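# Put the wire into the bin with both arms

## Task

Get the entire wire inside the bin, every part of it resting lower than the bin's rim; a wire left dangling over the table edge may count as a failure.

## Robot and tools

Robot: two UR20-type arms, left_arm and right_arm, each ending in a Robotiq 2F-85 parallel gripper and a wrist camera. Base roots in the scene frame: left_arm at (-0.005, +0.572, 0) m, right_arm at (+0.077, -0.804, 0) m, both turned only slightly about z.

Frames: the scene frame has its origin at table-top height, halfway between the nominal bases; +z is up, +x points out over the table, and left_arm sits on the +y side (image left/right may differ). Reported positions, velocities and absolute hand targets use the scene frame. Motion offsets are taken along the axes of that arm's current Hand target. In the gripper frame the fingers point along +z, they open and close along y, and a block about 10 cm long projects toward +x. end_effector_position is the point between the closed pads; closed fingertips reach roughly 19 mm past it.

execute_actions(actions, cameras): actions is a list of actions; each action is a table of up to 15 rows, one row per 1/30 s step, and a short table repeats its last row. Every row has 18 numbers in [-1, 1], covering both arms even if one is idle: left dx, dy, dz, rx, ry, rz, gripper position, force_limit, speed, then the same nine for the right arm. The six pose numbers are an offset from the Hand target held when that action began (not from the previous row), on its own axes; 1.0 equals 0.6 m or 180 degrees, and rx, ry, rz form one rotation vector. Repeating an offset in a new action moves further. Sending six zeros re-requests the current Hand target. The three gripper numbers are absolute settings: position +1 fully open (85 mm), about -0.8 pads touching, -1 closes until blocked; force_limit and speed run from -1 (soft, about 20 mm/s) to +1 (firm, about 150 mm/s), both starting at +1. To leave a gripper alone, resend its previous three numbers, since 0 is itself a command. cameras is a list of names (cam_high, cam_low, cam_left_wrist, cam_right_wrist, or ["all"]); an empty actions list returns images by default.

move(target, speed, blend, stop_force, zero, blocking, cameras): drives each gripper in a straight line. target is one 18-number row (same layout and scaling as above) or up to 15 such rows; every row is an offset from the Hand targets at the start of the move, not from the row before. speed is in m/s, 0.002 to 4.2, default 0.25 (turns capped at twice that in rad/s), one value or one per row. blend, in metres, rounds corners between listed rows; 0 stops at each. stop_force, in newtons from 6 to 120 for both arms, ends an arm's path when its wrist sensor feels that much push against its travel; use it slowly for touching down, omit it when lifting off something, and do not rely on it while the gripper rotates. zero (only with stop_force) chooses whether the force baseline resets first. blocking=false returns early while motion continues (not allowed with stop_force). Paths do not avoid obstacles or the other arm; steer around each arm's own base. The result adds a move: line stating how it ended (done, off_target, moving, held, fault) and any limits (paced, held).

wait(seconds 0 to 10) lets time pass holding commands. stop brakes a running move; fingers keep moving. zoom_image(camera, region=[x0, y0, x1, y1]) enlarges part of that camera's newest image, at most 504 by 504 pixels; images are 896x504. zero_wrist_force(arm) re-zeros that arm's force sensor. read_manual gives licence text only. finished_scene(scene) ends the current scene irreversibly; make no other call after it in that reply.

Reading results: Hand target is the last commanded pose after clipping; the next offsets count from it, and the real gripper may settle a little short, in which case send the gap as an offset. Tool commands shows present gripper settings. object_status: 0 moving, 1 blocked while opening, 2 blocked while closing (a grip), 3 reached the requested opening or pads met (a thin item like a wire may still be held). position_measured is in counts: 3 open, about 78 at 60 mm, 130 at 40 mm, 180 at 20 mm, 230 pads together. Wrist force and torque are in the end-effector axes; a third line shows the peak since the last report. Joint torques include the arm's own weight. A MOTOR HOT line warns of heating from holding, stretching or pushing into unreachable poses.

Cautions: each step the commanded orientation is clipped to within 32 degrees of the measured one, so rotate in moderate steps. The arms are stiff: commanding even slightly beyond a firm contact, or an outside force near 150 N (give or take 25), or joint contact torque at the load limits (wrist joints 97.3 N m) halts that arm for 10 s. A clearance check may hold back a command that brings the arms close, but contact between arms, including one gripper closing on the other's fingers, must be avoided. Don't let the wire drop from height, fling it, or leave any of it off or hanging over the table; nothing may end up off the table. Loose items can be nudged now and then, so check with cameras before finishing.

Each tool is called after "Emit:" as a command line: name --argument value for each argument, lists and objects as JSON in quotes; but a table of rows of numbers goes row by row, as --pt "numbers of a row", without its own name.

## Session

Emit:
execute_actions --actions '[]' --cameras '["cam_high"]'

Emit:
zoom_image --camera "cam_high" --region '[60, 150, 560, 480]'

Scene clock: 0.00 s.
left_arm: end_effector_position=(+0.5039, +0.3486, +0.3497) position_measured=3 object_status=3 end_effector_quat_wxyz=(-0.514, -0.049, +0.811, -0.274) | right_arm: end_effector_position=(+0.3107, +0.1179, +0.2781) position_measured=3 object_status=3 end_effector_quat_wxyz=(+0.604, -0.442, -0.658, +0.085)
Joint positions: left_arm=[-0.33 -1.407 2.141 -1.224 -2.39 0.057] | right_arm=[4.299 -2.11 -2.143 -0.192 2.872 2.578]
Joint velocities: within noise
Joint torques (N m): no reading
Wrist force (N): no reading
Wrist torque (N m): no reading
Wrist force, peak (N): no reading
Hand target: left_arm +0.5039, +0.3486, +0.3497; -0.514, -0.049, +0.811, -0.274 | right_arm +0.3107, +0.1179, +0.2781; +0.604, -0.442, -0.658, +0.085
Tool commands: left_gripper/position=+1.0 left_gripper/force_limit=+1.0 left_gripper/speed=+1.0 right_gripper/position=+1.0 right_gripper/force_limit=+1.0 right_gripper/speed=+1.0
Images, in order (width x height): cam_high 896x504.

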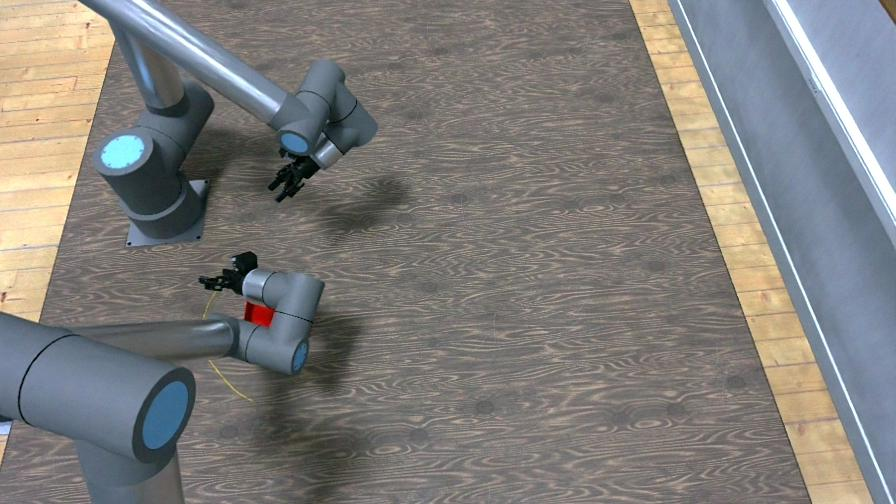

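Scaled by 1.008 from the camera's 896x504 image, which has a finer 1280x720 frame.

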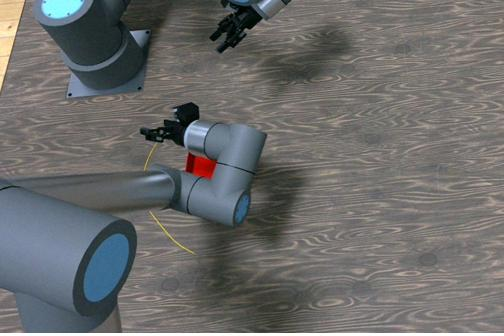

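Emit:
move --target '[0,0,0,0,0,0,1,1,1,0.3275,-0.1803,-0.0715,-0.2788,-0.3107,0,-0.4,0,-1]' --speed 0.6 --cameras '["cam_right_wrist"]'

Emit:
zoom_image --camera "cam_right_wrist" --region '[240, 0, 740, 420]'

Scene clock: 12.23 s.
left_arm: end_effector_position=(+0.5039, +0.3486, +0.3497) position_measured=3 object_status=3 end_effector_quat_wxyz=(-0.514, -0.049, +0.811, -0.274) | right_arm: end_effector_position=(+0.3194, +0.1699, +0.5003) position_measured=179 object_status=0 end_effector_quat_wxyz=(+0.000, +0.557, +0.830, +0.000)
Joint positions: left_arm=[-0.33 -1.407 2.141 -1.224 -2.39 0.057] | right_arm=[4.636 -1.733 -1.758 -1.22 1.57 2.711]
Joint torques (N m): left_arm=[-3.49 -110.38 -66.27 -0.56 -1.37 -0.4] | right_arm=[26.21 99.31 121.31 4.12 -5.78 5.82]
Wrist force (N): left_arm=[0.4 0.1 -0.5] | right_arm=[0.8 -2.1 0.3]
Wrist torque (N m): left_arm=[0.01 -0.07 0.00] | right_arm=[-0.49 0.14 0.22]
Wrist force, peak (N): left_arm=[0.6 0.3 -0.3] | right_arm=[2.1 -2.6 -2.8]
Hand target: left_arm +0.5039, +0.3486, +0.3497; -0.514, -0.049, +0.811, -0.274 | right_arm +0.3194, +0.1699, +0.5003; +0.000, +0.557, +0.830, +0.000
Off the commanded pose: left_arm 0.000 m, 0 deg | right_arm 0.000 m, 0 deg.
move: done
Images, in order (width x height): cam_right_wrist 896x504.

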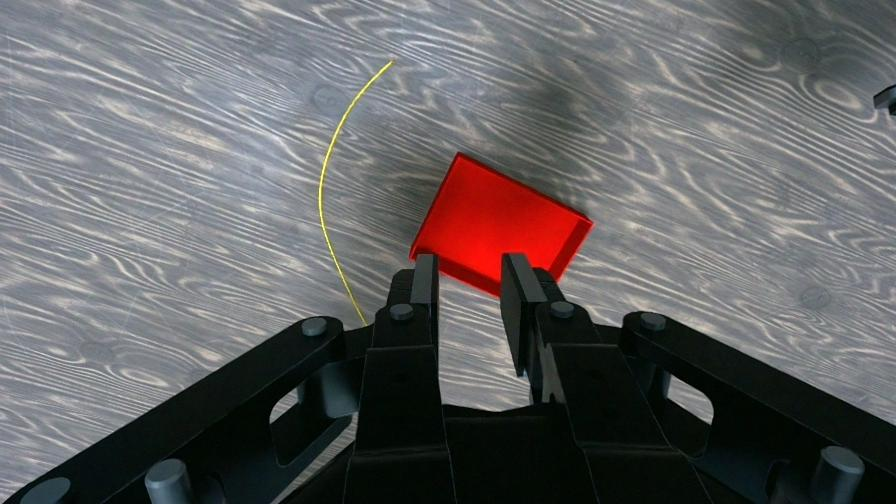

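Scaled by 1.008 from the camera's 896x504 image, which has a finer 1280x720 frame.

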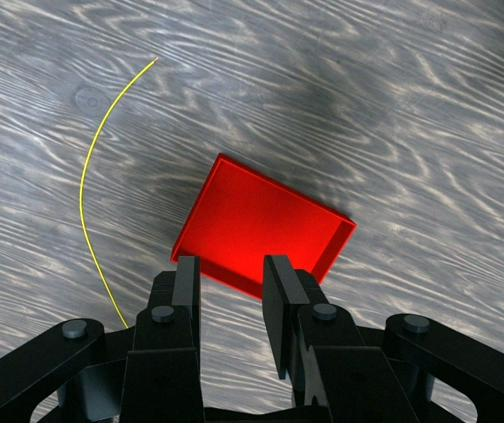

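Emit:
move --pt "0 0 0 0 0 0 1 1 1 -0.1838 -0.3173 0.7 0 0 0 -0.4 0 -1" --pt "0 0 0 0 0 0 1 1 1 -0.1838 -0.3173 0.8008 0 0 0 -0.4 0 -1" --speed '[0.6,0.12]' --blend '[0.02,0]'

Emit:
move --target '[0,0,0,0,0,0,1,1,1,0,0,0,0,0,0,-1,-0.7,-1]'

Emit:
move --pt "0 0 0 0 0 0 1 1 1 0 0 -0.5 0 0 0 -1 -0.7 -1" --pt "0 0 0 0 0 0 1 1 1 -0.032 0.4273 -0.6 0 0 -0.361 -1 -0.7 -1" --speed 0.5 --blend '[0.05,0]' --cameras '["cam_low","cam_right_wrist"]'

Emit:
zoom_image --camera "cam_low" --region '[400, 80, 640, 260]'

Scene clock: 40.03 s.
left_arm: end_effector_position=(+0.5039, +0.3486, +0.3497) position_measured=3 object_status=3 end_effector_quat_wxyz=(-0.514, -0.049, +0.811, -0.274) | right_arm: end_effector_position=(+0.1855, -0.0043, +0.0198) position_measured=179 object_status=3 end_effector_quat_wxyz=(+0.000, +0.557, +0.830, +0.000) end_effector_velocity=(+0.000, +0.002, +0.000) end_effector_angular_velocity=(+0.004, +0.001, +0.002)
Joint positions: left_arm=[-0.33 -1.407 2.141 -1.224 -2.39 0.057] | right_arm=[4.795 -1.977 -2.338 -0.398 1.57 2.87]
Joint velocities: left_arm=[within noise] | right_arm=[0 -0.001 0 0.005 0 -0.002]
Joint torques (N m): left_arm=[-4.52 -111.05 -64.79 -0.82 -1.26 0.2] | right_arm=[24.45 101.93 26.1 15.91 -4.39 4.87]
Wrist force (N): left_arm=[0.3 0.2 -0.2] | right_arm=[1.1 -2.1 -0.2]
Wrist torque (N m): left_arm=[0.04 -0.06 0.00] | right_arm=[-0.52 0.07 0.19]
Wrist force, peak (N): left_arm=[0.4 0.3 -0.6] | right_arm=[-0.5 -4.3 3.5]
Hand target: left_arm +0.5039, +0.3486, +0.3497; -0.514, -0.049, +0.811, -0.274 | right_arm +0.1855, -0.0043, +0.0196; +0.000, +0.557, +0.830, +0.000
Off the commanded pose: left_arm 0.000 m, 0 deg | right_arm 0.000 m, 0 deg.
move: done

Scene clock: 41.27 s.
left_arm: end_effector_position=(+0.5039, +0.3486, +0.3497) position_measured=3 object_status=3 end_effector_quat_wxyz=(-0.514, -0.049, +0.811, -0.274) | right_arm: end_effector_position=(+0.1855, -0.0043, +0.0196) position_measured=227 object_status=0 end_effector_quat_wxyz=(+0.000, +0.557, +0.830, +0.000)
Joint positions: left_arm=[-0.33 -1.407 2.141 -1.224 -2.39 0.057] | right_arm=[4.795 -1.977 -2.338 -0.397 1.57 2.87]
Joint torques (N m): left_arm=[-4.53 -112.03 -66.36 -1.17 -1.29 -0.07] | right_arm=[26.19 98.05 30.49 13.87 -4.26 4.64]
Wrist force (N): left_arm=[0.3 0.2 -0.5] | right_arm=[0.8 -2.3 -0.1]
Wrist torque (N m): left_arm=[0.05 -0.05 0.00] | right_arm=[-0.57 0.12 0.19]
Wrist force, peak (N): left_arm=[0.6 0.2 -0.4] | right_arm=[1.0 -2.7 -0.1]
Hand target: left_arm +0.5039, +0.3486, +0.3497; -0.514, -0.049, +0.811, -0.274 | right_arm +0.1855, -0.0043, +0.0196; +0.000, +0.557, +0.830, +0.000
Off the commanded pose: left_arm 0.000 m, 0 deg | right_arm 0.000 m, 0 deg.
move: done

Scene clock: 43.97 s.
left_arm: end_effector_position=(+0.5039, +0.3486, +0.3497) position_measured=3 object_status=3 end_effector_quat_wxyz=(-0.514, -0.049, +0.811, -0.274) | right_arm: end_effector_position=(+0.4297, +0.0751, +0.3799) position_measured=227 object_status=2 end_effector_quat_wxyz=(+0.000, +0.024, +1.000, +0.000)
Joint positions: left_arm=[-0.33 -1.407 2.141 -1.224 -2.39 0.057] | right_arm=[4.51 -1.733 -1.943 -1.037 1.57 1.452]
Joint torques (N m): left_arm=[-5.59 -111.59 -65.83 -0.43 -1.08 0.09] | right_arm=[-14.61 85.79 112.1 4.49 3.67 -5.07]
Wrist force (N): left_arm=[0.1 0.0 -0.2] | right_arm=[0.7 -1.9 0.2]
Wrist torque (N m): left_arm=[-0.01 -0.01 0.00] | right_arm=[-0.45 0.15 0.45]
Wrist force, peak (N): left_arm=[0.3 0.4 -0.7] | right_arm=[1.5 -4.5 -3.8]
Hand target: left_arm +0.5039, +0.3486, +0.3497; -0.514, -0.049, +0.811, -0.274 | right_arm +0.4297, +0.0751, +0.3799; +0.000, +0.024, +1.000, +0.000
Off the commanded pose: left_arm 0.000 m, 0 deg | right_arm 0.000 m, 0 deg.
move: done
Images, in order (width x height): cam_low 896x504, cam_right_wrist 896x504.

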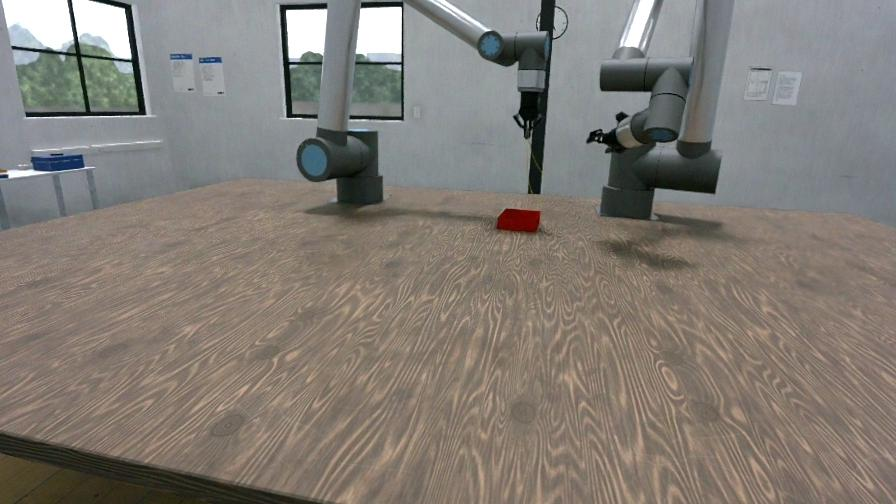

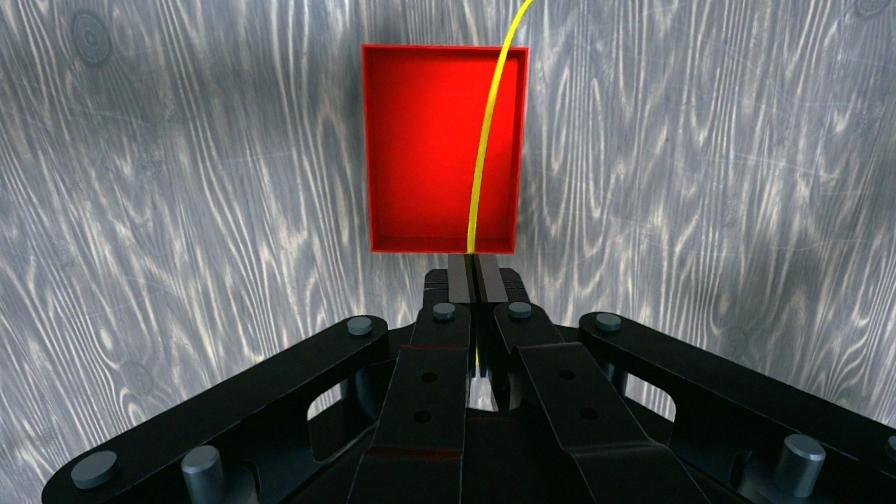

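Scaled by 2.100 from the camera's 896x504 image, which has a finer 1280x720 frame.

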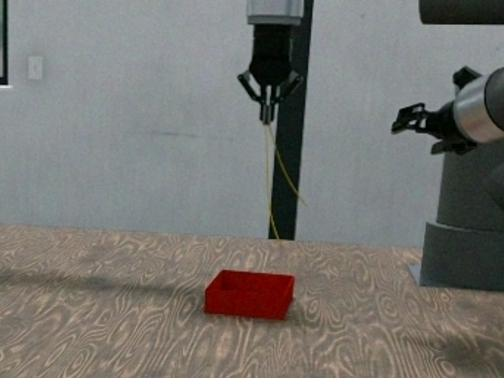

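Emit:
move --pt "0 0 0 0 0 0 1 1 1 0 -0.0333 0.2333 0 0 0 -1 -0.7 -1" --pt "0 0 0 0 0 0 1 1 1 -0.075 -0.0333 0.3833 0 0 -0.139 -1 -0.7 -1" --speed 0.3 --blend '[0.03,0]' --cameras '["cam_low","cam_high","cam_right_wrist"]'

Emit:
zoom_image --camera "cam_low" --region '[440, 120, 600, 260]'

Emit:
zoom_image --camera "cam_high" --region '[160, 240, 360, 400]'

Scene clock: 59.40 s.
left_arm: end_effector_position=(+0.5039, +0.3486, +0.3497) position_measured=3 object_status=3 end_effector_quat_wxyz=(-0.514, -0.049, +0.811, -0.274) | right_arm: end_effector_position=(+0.4739, +0.0531, +0.1500) position_measured=227 object_status=2 end_effector_quat_wxyz=(+0.000, -0.193, +0.981, +0.000)
Joint positions: left_arm=[-0.33 -1.407 2.141 -1.224 -2.39 0.057] | right_arm=[4.459 -1.922 -2.095 -0.696 1.57 0.964]
Joint torques (N m): left_arm=[-6.53 -110.84 -64.95 -0.84 -1.22 -0.35] | right_arm=[-15.17 110.29 49.91 14.15 3.97 -4.92]
Wrist force (N): left_arm=[0.1 0.0 -0.4] | right_arm=[1.1 -2.0 0.3]
Wrist torque (N m): left_arm=[0.01 -0.02 0.00] | right_arm=[-0.50 0.08 0.46]
Wrist force, peak (N): left_arm=[0.2 0.4 -0.8] | right_arm=[1.8 -2.5 1.8]
Hand target: left_arm +0.5039, +0.3486, +0.3497; -0.514, -0.049, +0.811, -0.274 | right_arm +0.4739, +0.0531, +0.1499; +0.000, -0.193, +0.981, +0.000
Off the commanded pose: left_arm 0.000 m, 0 deg | right_arm 0.000 m, 0 deg.
move: done
Images, in order (width x height): cam_high 896x504, cam_low 896x504, cam_right_wrist 896x504.

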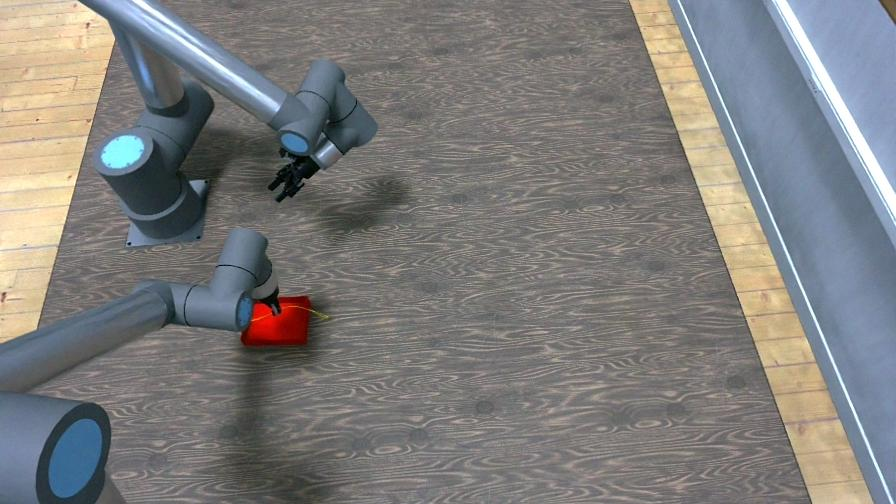

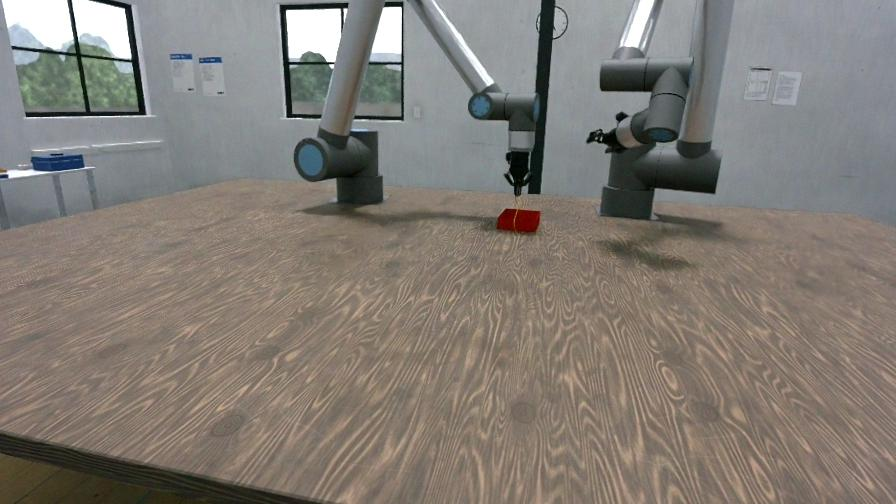

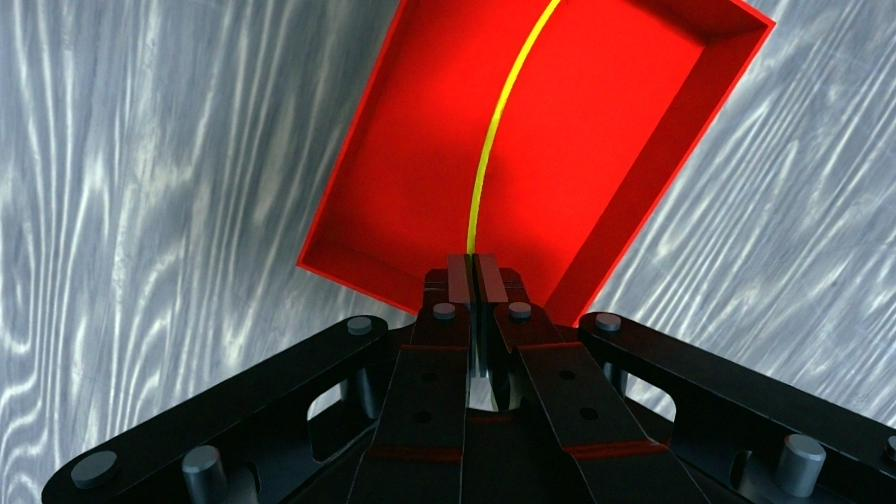

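Scaled by 3.150 from the camera's 896x504 image, which has a finer 1280x720 frame.

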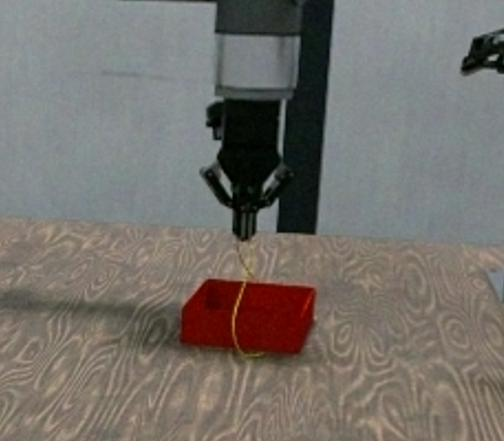

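Scaled by 2.520 from the camera's 896x504 image, which has a finer 1280x720 frame.

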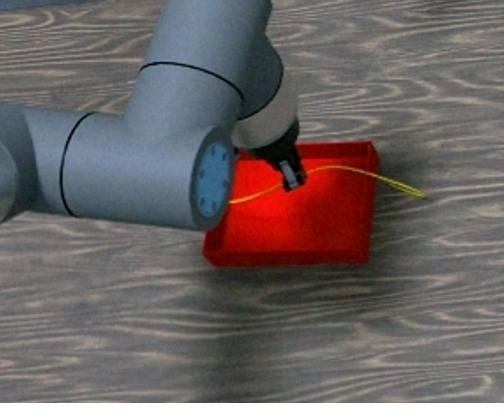

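Emit:
move --pt "0 0 0 0 0 0 1 1 1 0.0175 -0.0163 -0.3167 0 0 -0.0711 -1 -0.7 -1" --pt "0 0 0 0 0 0 1 1 1 0.0175 -0.0163 -0.15 0 0 -0.0711 -1 -0.7 -1" --pt "0 0 0 0 0 0 1 1 1 -0.0385 -0.0033 -0.0667 0 0 -0.0711 -1 -0.7 -1" --speed '[0.4,0.2,0.2]' --blend '[0,0.02,0]' --cameras '["cam_low","cam_high","cam_right_wrist"]'

Emit:
zoom_image --camera "cam_low" --region '[440, 120, 600, 260]'

Emit:
zoom_image --camera "cam_high" --region '[160, 240, 360, 400]'

Scene clock: 108.50 s.
left_arm: end_effector_position=(+0.5039, +0.3486, +0.3497) position_measured=3 object_status=3 end_effector_quat_wxyz=(-0.514, -0.049, +0.811, -0.274) | right_arm: end_effector_position=(+0.4959, +0.0598, +0.1902) position_measured=227 object_status=2 end_effector_quat_wxyz=(+0.000, -0.301, +0.954, +0.000)
Joint positions: left_arm=[-0.33 -1.407 2.141 -1.224 -2.39 0.057] | right_arm=[4.438 -1.896 -2.053 -0.763 1.57 0.719]
Joint torques (N m): left_arm=[-7.56 -112.32 -65.22 -0.69 -0.91 0.08] | right_arm=[-7.12 108.87 104.54 11.68 -2.97 -3.67]
Wrist force (N): left_arm=[0.2 0.3 -0.5] | right_arm=[0.8 -1.7 0.3]
Wrist torque (N m): left_arm=[0.06 -0.05 0.00] | right_arm=[-0.40 0.10 0.46]
Wrist force, peak (N): left_arm=[0.4 0.4 -0.7] | right_arm=[0.6 -1.9 4.1]
Hand target: left_arm +0.5039, +0.3486, +0.3497; -0.514, -0.049, +0.811, -0.274 | right_arm +0.4960, +0.0600, +0.1900; +0.000, -0.301, +0.954, +0.000
Off the commanded pose: left_arm 0.000 m, 0 deg | right_arm 0.000 m, 0 deg.
move: done
Images, in order (width x height): cam_high 896x504, cam_low 896x504, cam_right_wrist 896x504.

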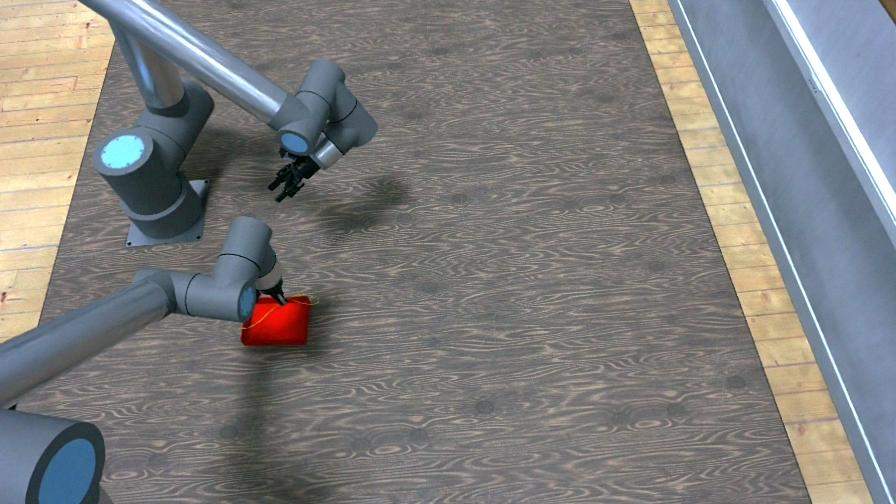

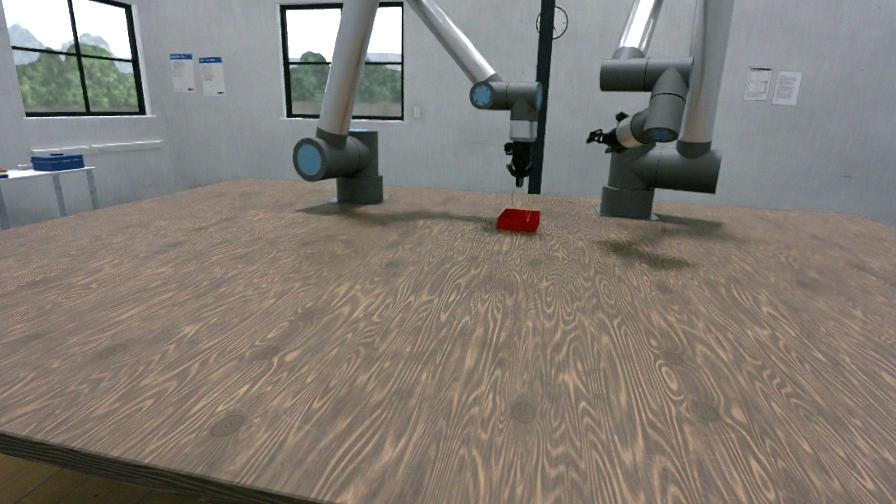

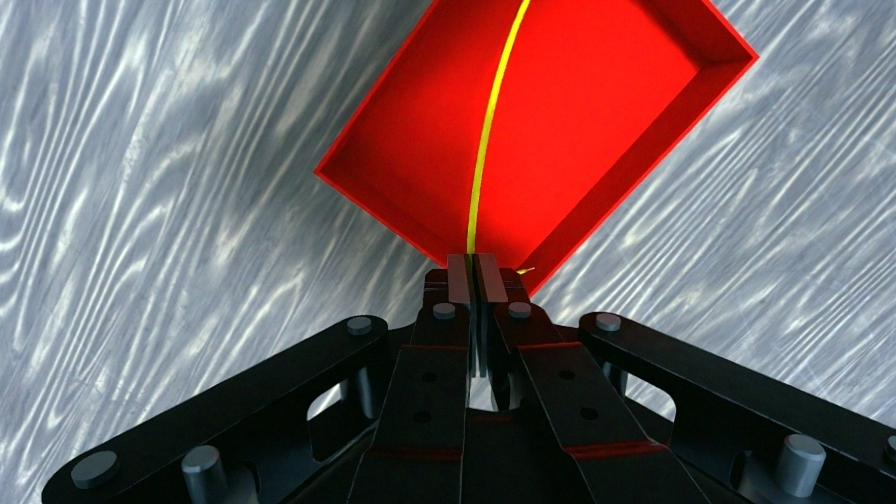

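Scaled by 3.150 from the camera's 896x504 image, which has a finer 1280x720 frame.

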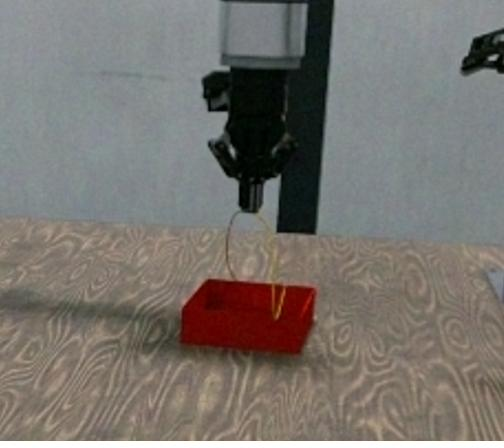

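Scaled by 2.520 from the camera's 896x504 image, which has a finer 1280x720 frame.

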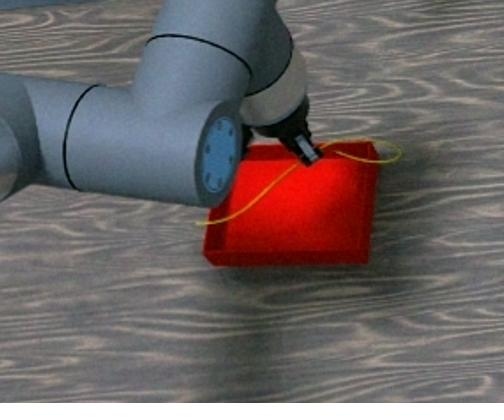

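Emit:
move --pt "0 0 0 0 0 0 1 1 1 -0.075 0 -0.0083 0 0 0 -1 -0.7 -1" --pt "0 0 0 0 0 0 1 1 1 -0.075 0 0.0833 0 0 0 -1 -0.7 -1" --pt "0 0 0 0 0 0 1 1 1 0.0747 0.0821 0 0 0 0 -1 -0.7 -1" --speed '[0.15,0.2,0.2]' --blend '[0.005,0.01,0]' --cameras '["cam_low","cam_high","cam_right_wrist"]'

Emit:
zoom_image --camera "cam_low" --region '[440, 120, 600, 260]'

Emit:
zoom_image --camera "cam_high" --region '[160, 240, 360, 400]'

Scene clock: 133.53 s.
left_arm: end_effector_position=(+0.5039, +0.3486, +0.3497) position_measured=3 object_status=3 end_effector_quat_wxyz=(-0.514, -0.049, +0.811, -0.274) | right_arm: end_effector_position=(+0.4313, +0.0745, +0.1897) position_measured=227 object_status=2 end_effector_quat_wxyz=(+0.000, -0.301, +0.954, +0.000)
Joint positions: left_arm=[-0.33 -1.407 2.141 -1.224 -2.39 0.057] | right_arm=[4.509 -1.885 -2.071 -0.756 1.57 0.79]
Joint torques (N m): left_arm=[-14.79 -112.4 -65.86 -1.08 -1.12 -0.14] | right_arm=[35.09 161.75 55.22 5.5 -5.12 6.29]
Wrist force (N): left_arm=[0.2 0.2 -0.3] | right_arm=[0.9 -1.6 0.2]
Wrist torque (N m): left_arm=[0.04 -0.04 0.00] | right_arm=[-0.42 0.07 0.15]
Wrist force, peak (N): left_arm=[0.3 0.2 -0.8] | right_arm=[-0.8 -3.8 3.0]
Hand target: left_arm +0.5039, +0.3486, +0.3497; -0.514, -0.049, +0.811, -0.274 | right_arm +0.4310, +0.0745, +0.1899; +0.000, -0.301, +0.954, +0.000
Off the commanded pose: left_arm 0.000 m, 0 deg | right_arm 0.000 m, 0 deg.
move: done
Images, in order (width x height): cam_high 896x504, cam_low 896x504, cam_right_wrist 896x504.

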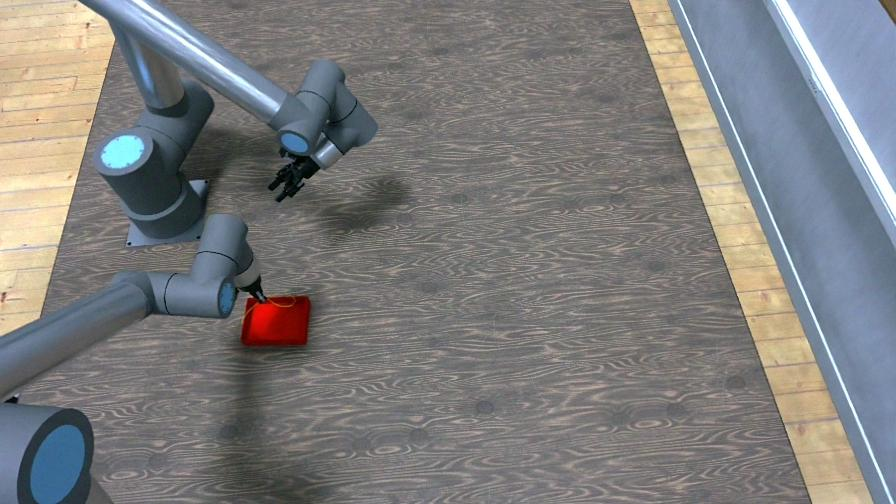

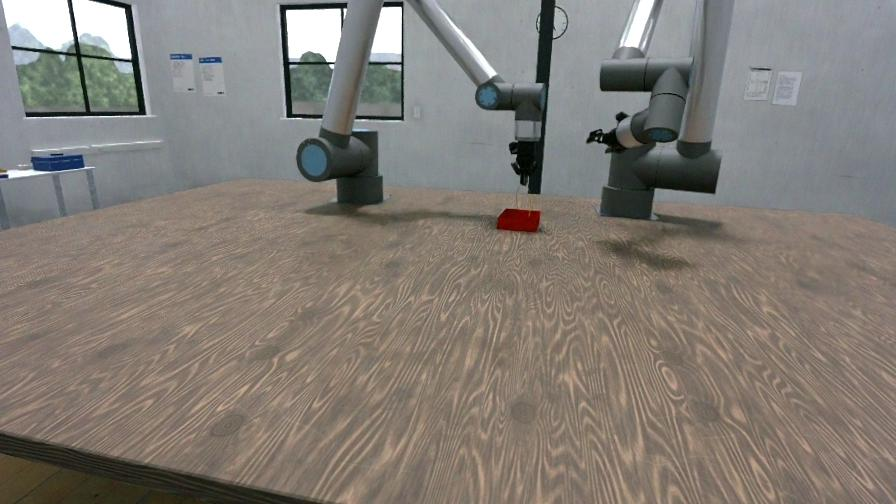

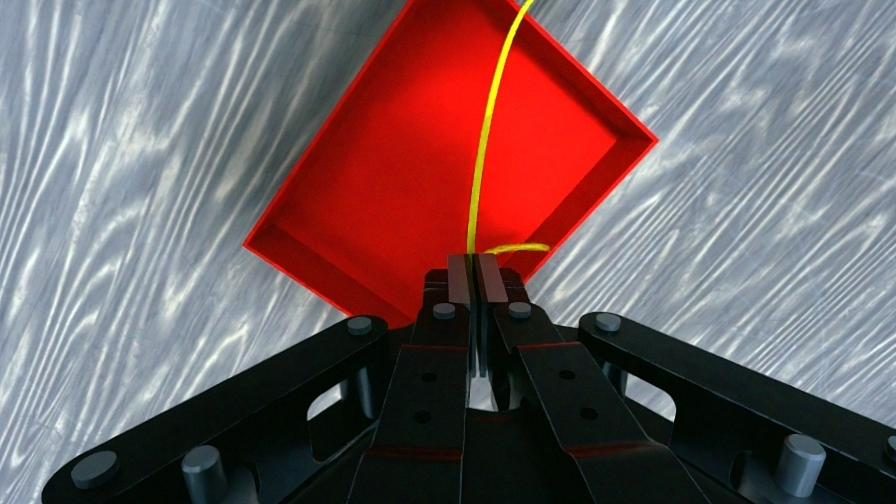

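Scaled by 3.150 from the camera's 896x504 image, which has a finer 1280x720 frame.

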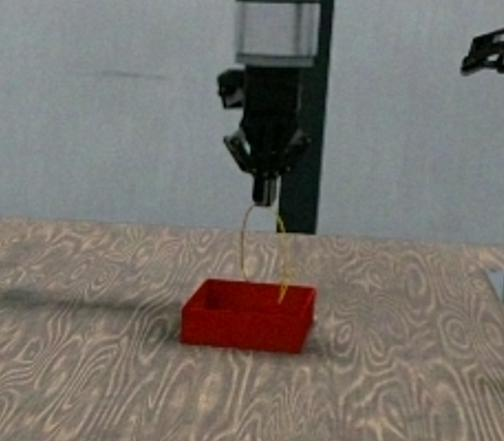

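Scaled by 2.520 from the camera's 896x504 image, which has a finer 1280x720 frame.

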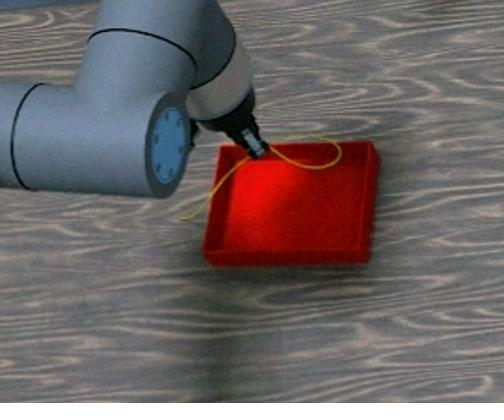

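Emit:
move --pt "0 0 0 0 0 0 1 1 1 -0.0458 -0.0798 -0.15 0 -0.194 0 -1 -0.7 -1" --pt "0 0 0 0 0 0 1 1 1 -0.0458 -0.0798 -0.0167 0 -0.194 0 -1 -0.7 -1" --speed '[0.3,0.2]' --blend '[0,0]' --cameras '["cam_low","cam_high","cam_right_wrist"]'

Emit:
zoom_image --camera "cam_low" --region '[440, 120, 600, 260]'

Emit:
zoom_image --camera "cam_high" --region '[160, 240, 360, 400]'

Scene clock: 161.83 s.
left_arm: end_effector_position=(+0.5039, +0.3486, +0.3497) position_measured=3 object_status=3 end_effector_quat_wxyz=(-0.514, -0.049, +0.811, -0.274) | right_arm: end_effector_position=(+0.4810, +0.0511, +0.2002) position_measured=227 object_status=2 end_effector_quat_wxyz=(+0.287, -0.288, +0.909, +0.090)
Joint positions: left_arm=[-0.33 -1.407 2.141 -1.224 -2.39 0.057] | right_arm=[4.618 -1.888 -2.334 -0.08 1.105 0.801]
Joint torques (N m): left_arm=[-9.96 -111.44 -66.1 -1.08 -0.92 -0.58] | right_arm=[-15.85 89.14 34 15.73 -6.61 -6.17]
Wrist force (N): left_arm=[0.5 0.3 -0.6] | right_arm=[2.5 -2.1 -0.3]
Wrist torque (N m): left_arm=[0.05 -0.09 0.01] | right_arm=[-0.39 0.16 0.66]
Wrist force, peak (N): left_arm=[0.3 0.3 -0.9] | right_arm=[3.9 -2.8 0.6]
Hand target: left_arm +0.5039, +0.3486, +0.3497; -0.514, -0.049, +0.811, -0.274 | right_arm +0.4810, +0.0511, +0.2000; +0.287, -0.287, +0.909, +0.090
Off the commanded pose: left_arm 0.000 m, 0 deg | right_arm 0.000 m, 0 deg.
move: done
Images, in order (width x height): cam_high 896x504, cam_low 896x504, cam_right_wrist 896x504.

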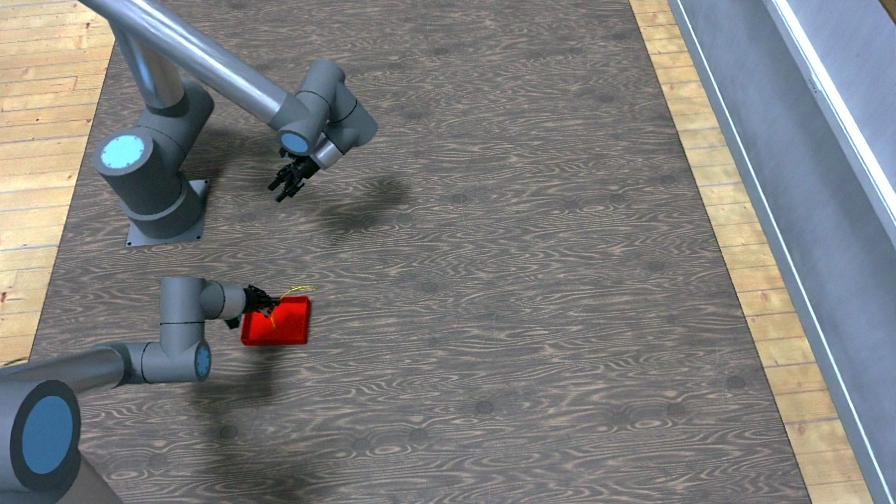

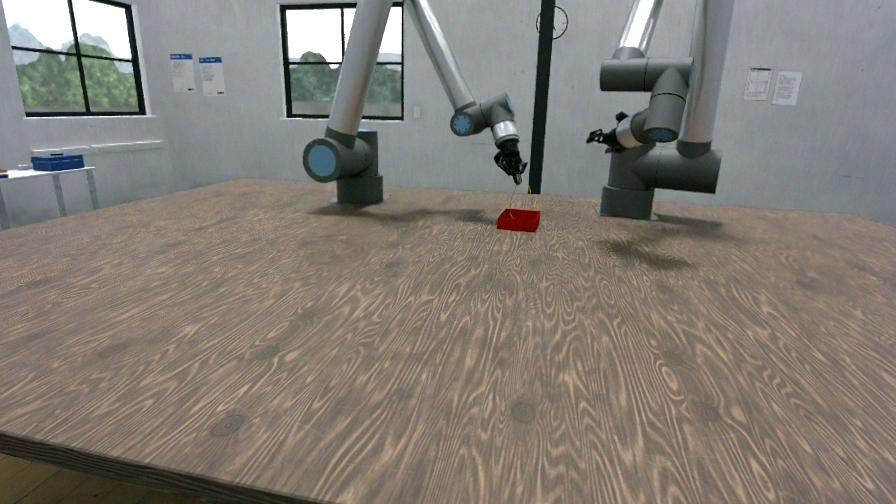

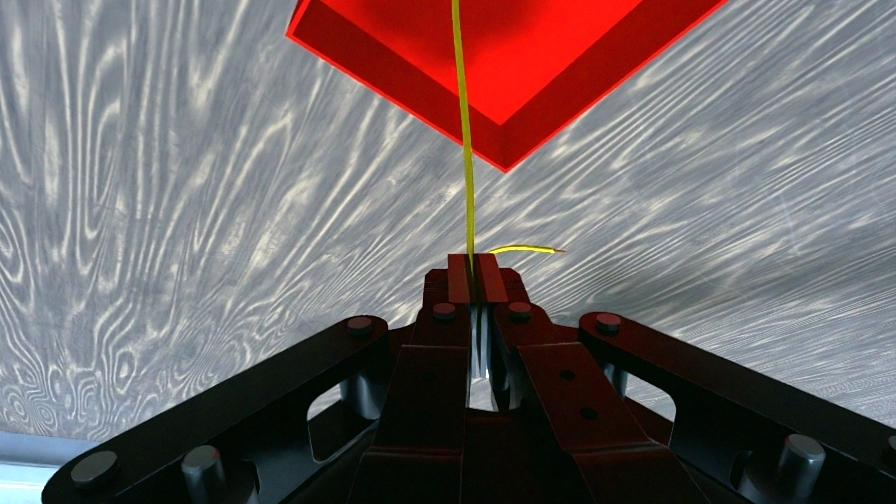

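Scaled by 3.150 from the camera's 896x504 image, which has a finer 1280x720 frame.

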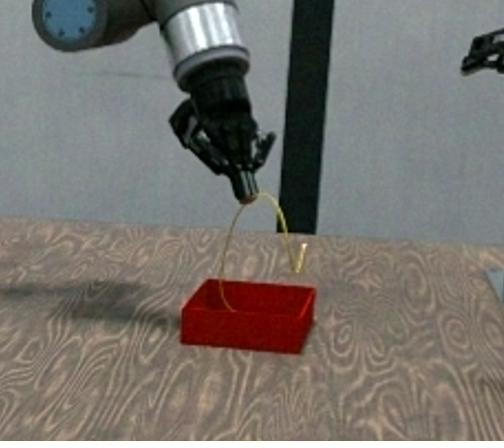

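Scaled by 2.520 from the camera's 896x504 image, which has a finer 1280x720 frame.

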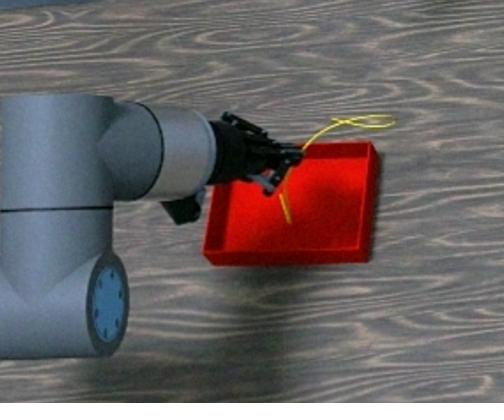

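Emit:
move --pt "0 0 0 0 0 0 1 1 1 0.0987 0.0315 -0.0692 0 0 0 -1 -0.7 -1" --pt "0 0 0 0 0 0 1 1 1 0.1208 0.0522 0.0375 -0.0848 0.1818 -0.2689 -1 -0.7 -1" --speed '[0.2,0.3]' --blend '[0.01,0]' --cameras '["cam_low","cam_high","cam_right_wrist"]'

Emit:
zoom_image --camera "cam_low" --region '[440, 120, 600, 260]'

Emit:
zoom_image --camera "cam_high" --region '[160, 240, 360, 400]'

Scene clock: 184.97 s.
left_arm: end_effector_position=(+0.5039, +0.3486, +0.3497) position_measured=3 object_status=3 end_effector_quat_wxyz=(-0.514, -0.049, +0.811, -0.274) | right_arm: end_effector_position=(+0.4249, +0.0500, +0.1400) position_measured=227 object_status=2 end_effector_quat_wxyz=(+0.000, -0.676, +0.737, +0.000)
Joint positions: left_arm=[-0.33 -1.407 2.141 -1.224 -2.39 0.057] | right_arm=[4.511 -1.913 -2.131 -0.669 1.571 -0.081]
Joint torques (N m): left_arm=[-10.98 -112.82 -65.16 -0.95 -1.31 -0.76] | right_arm=[-12.86 105.13 90.4 4.35 4.8 -4.46]
Wrist force (N): left_arm=[0.2 0.2 -0.9] | right_arm=[1.1 -2.1 0.2]
Wrist torque (N m): left_arm=[0.03 -0.03 0.00] | right_arm=[-0.55 0.07 0.45]
Wrist force, peak (N): left_arm=[0.0 0.3 -1.0] | right_arm=[5.0 -1.8 -1.5]
Hand target: left_arm +0.5039, +0.3486, +0.3497; -0.514, -0.049, +0.811, -0.274 | right_arm +0.4250, +0.0500, +0.1400; +0.000, +0.676, -0.737, +0.000
Off the commanded pose: left_arm 0.000 m, 0 deg | right_arm 0.000 m, 0 deg.
move: done
Images, in order (width x height): cam_high 896x504, cam_low 896x504, cam_right_wrist 896x504.

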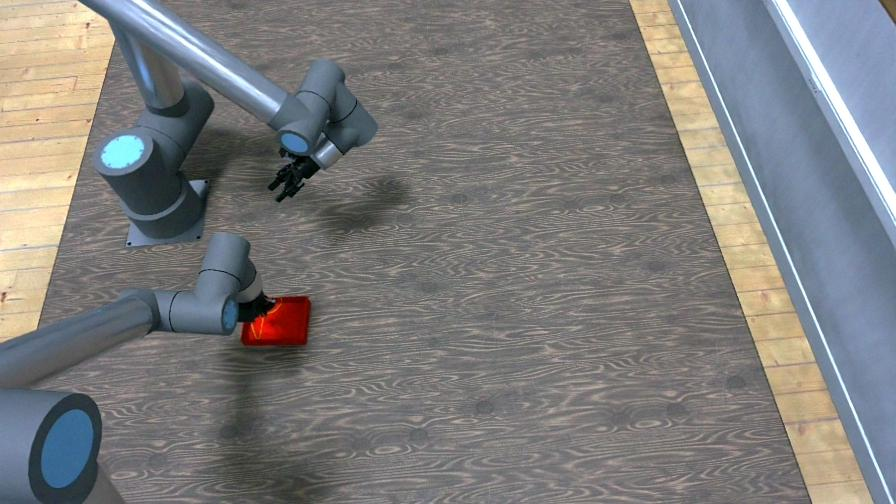

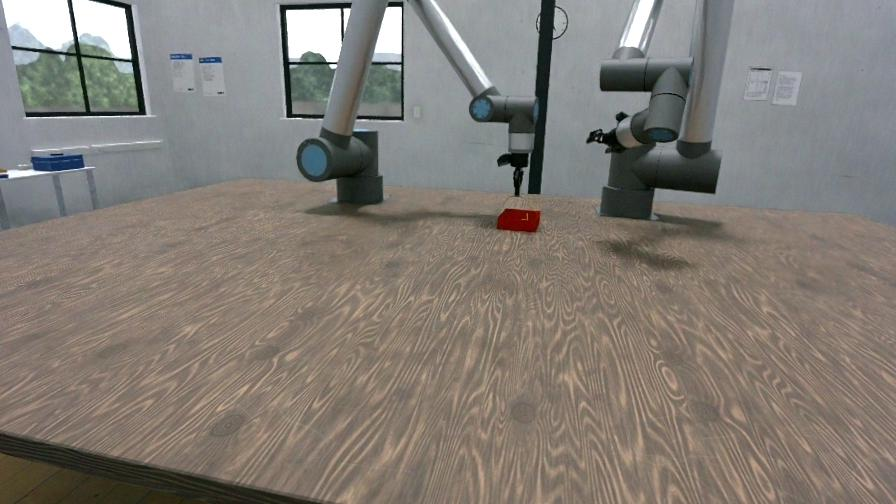

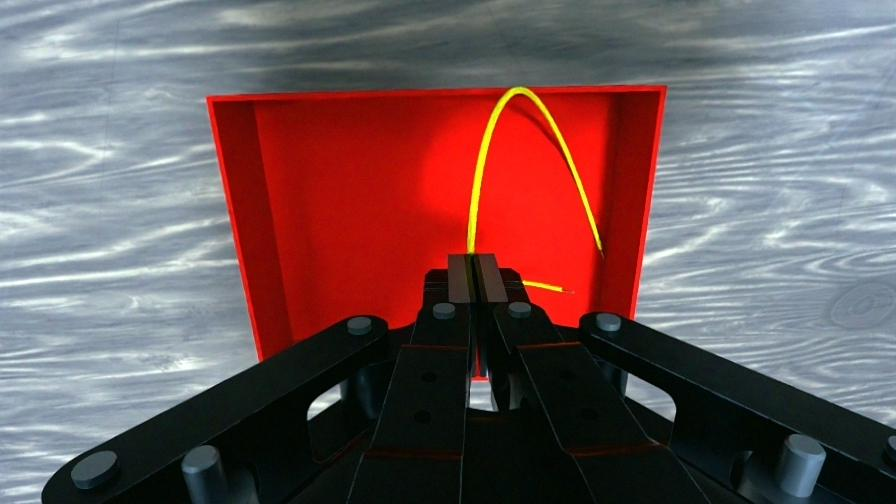

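Scaled by 3.150 from the camera's 896x504 image, which has a finer 1280x720 frame.

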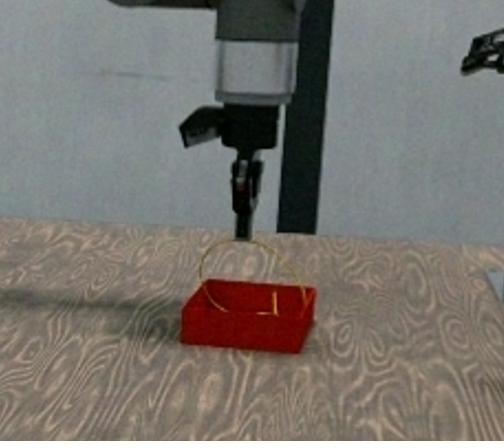

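Scaled by 2.520 from the camera's 896x504 image, which has a finer 1280x720 frame.

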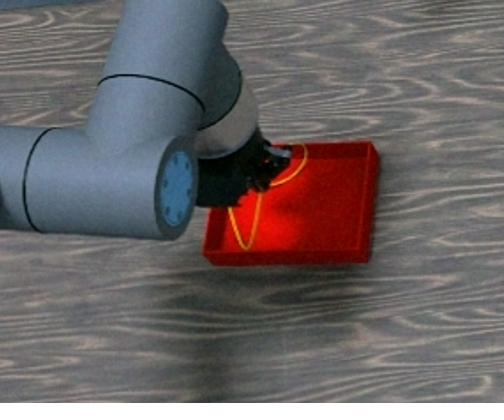

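Emit:
move --pt "0 0 0 0 0 0 1 1 1 -0.0423 -0.0063 0.0667 0 0 -0.333 -1 -0.7 -1" --pt "0 0 0 0 0 0 1 1 1 -0.0423 -0.0063 0.19 0 0 -0.889 -1 -0.7 -1" --speed 0.4 --blend '[0.02,0]' --cameras '["cam_low","cam_high","cam_right_wrist"]'

Emit:
zoom_image --camera "cam_low" --region '[440, 120, 600, 260]'

Emit:
zoom_image --camera "cam_high" --region '[160, 240, 360, 400]'

Scene clock: 195.57 s.
left_arm: end_effector_position=(+0.5039, +0.3486, +0.3497) position_measured=3 object_status=3 end_effector_quat_wxyz=(-0.514, -0.049, +0.811, -0.274) | right_arm: end_effector_position=(+0.4309, +0.0749, +0.0260) position_measured=227 object_status=2 end_effector_quat_wxyz=(+0.000, +0.843, +0.538, +0.000)
Joint positions: left_arm=[-0.33 -1.407 2.141 -1.224 -2.39 0.057] | right_arm=[4.509 -2.062 -2.133 -0.518 1.571 -2.875]
Joint torques (N m): left_arm=[-12.39 -113.18 -62.95 -0.73 -1.09 -0.47] | right_arm=[-15.48 123.02 30.96 13.4 4.53 -7.96]
Wrist force (N): left_arm=[0.4 0.1 -0.4] | right_arm=[0.6 -2.3 0.1]
Wrist torque (N m): left_arm=[0.02 -0.07 0.00] | right_arm=[-0.58 0.15 0.43]
Wrist force, peak (N): left_arm=[0.5 0.4 -1.0] | right_arm=[1.4 -2.6 0.4]
Hand target: left_arm +0.5039, +0.3486, +0.3497; -0.514, -0.049, +0.811, -0.274 | right_arm +0.4309, +0.0749, +0.0260; +0.000, +0.843, +0.538, +0.000
Off the commanded pose: left_arm 0.000 m, 0 deg | right_arm 0.000 m, 0 deg.
move: done
Images, in order (width x height): cam_high 896x504, cam_low 896x504, cam_right_wrist 896x504.

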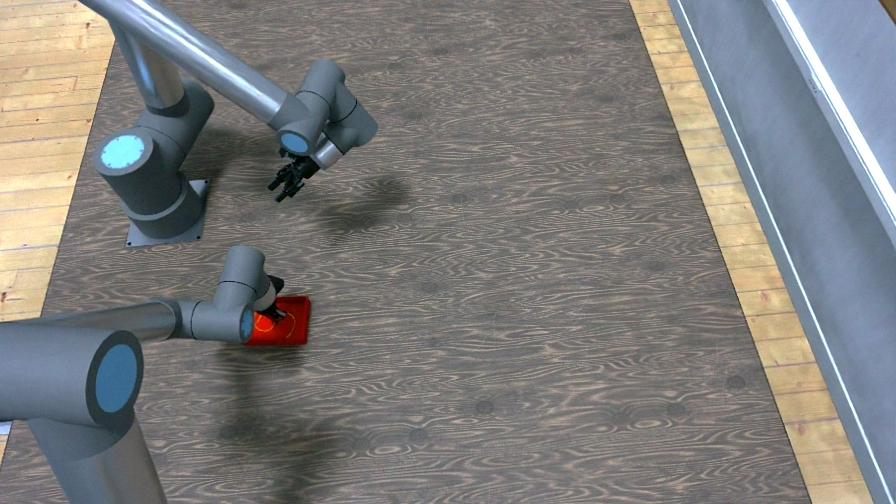

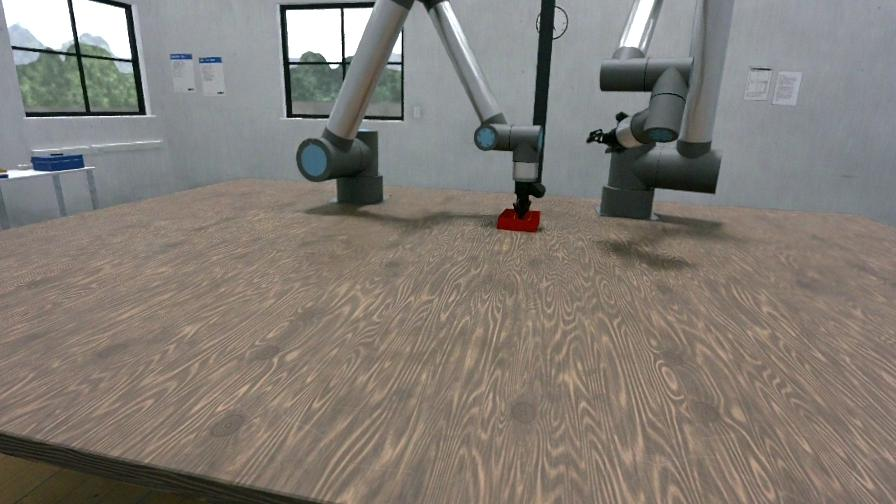

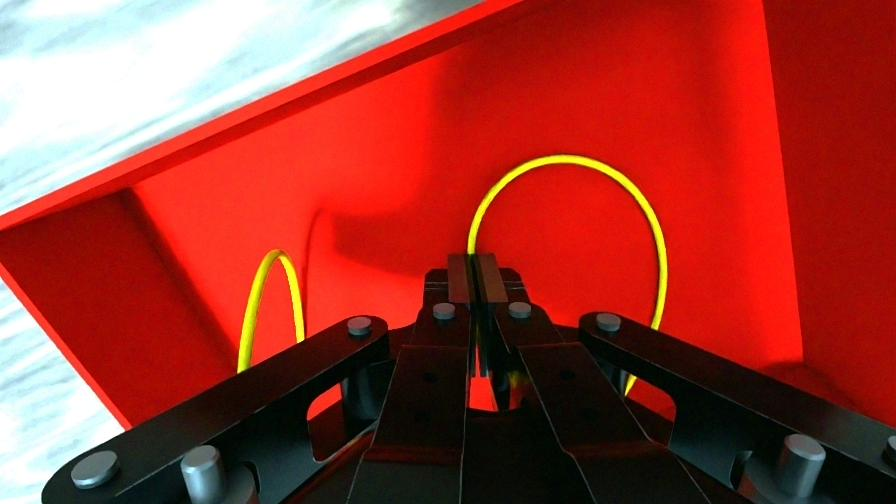

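Scaled by 3.150 from the camera's 896x504 image, which has a finer 1280x720 frame.

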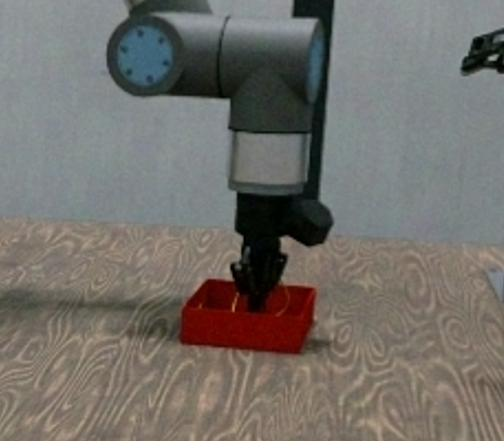

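Scaled by 2.520 from the camera's 896x504 image, which has a finer 1280x720 frame.

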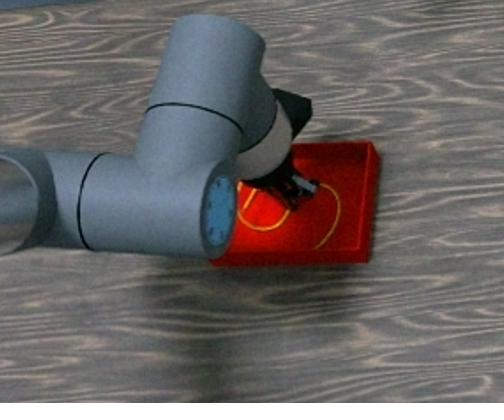

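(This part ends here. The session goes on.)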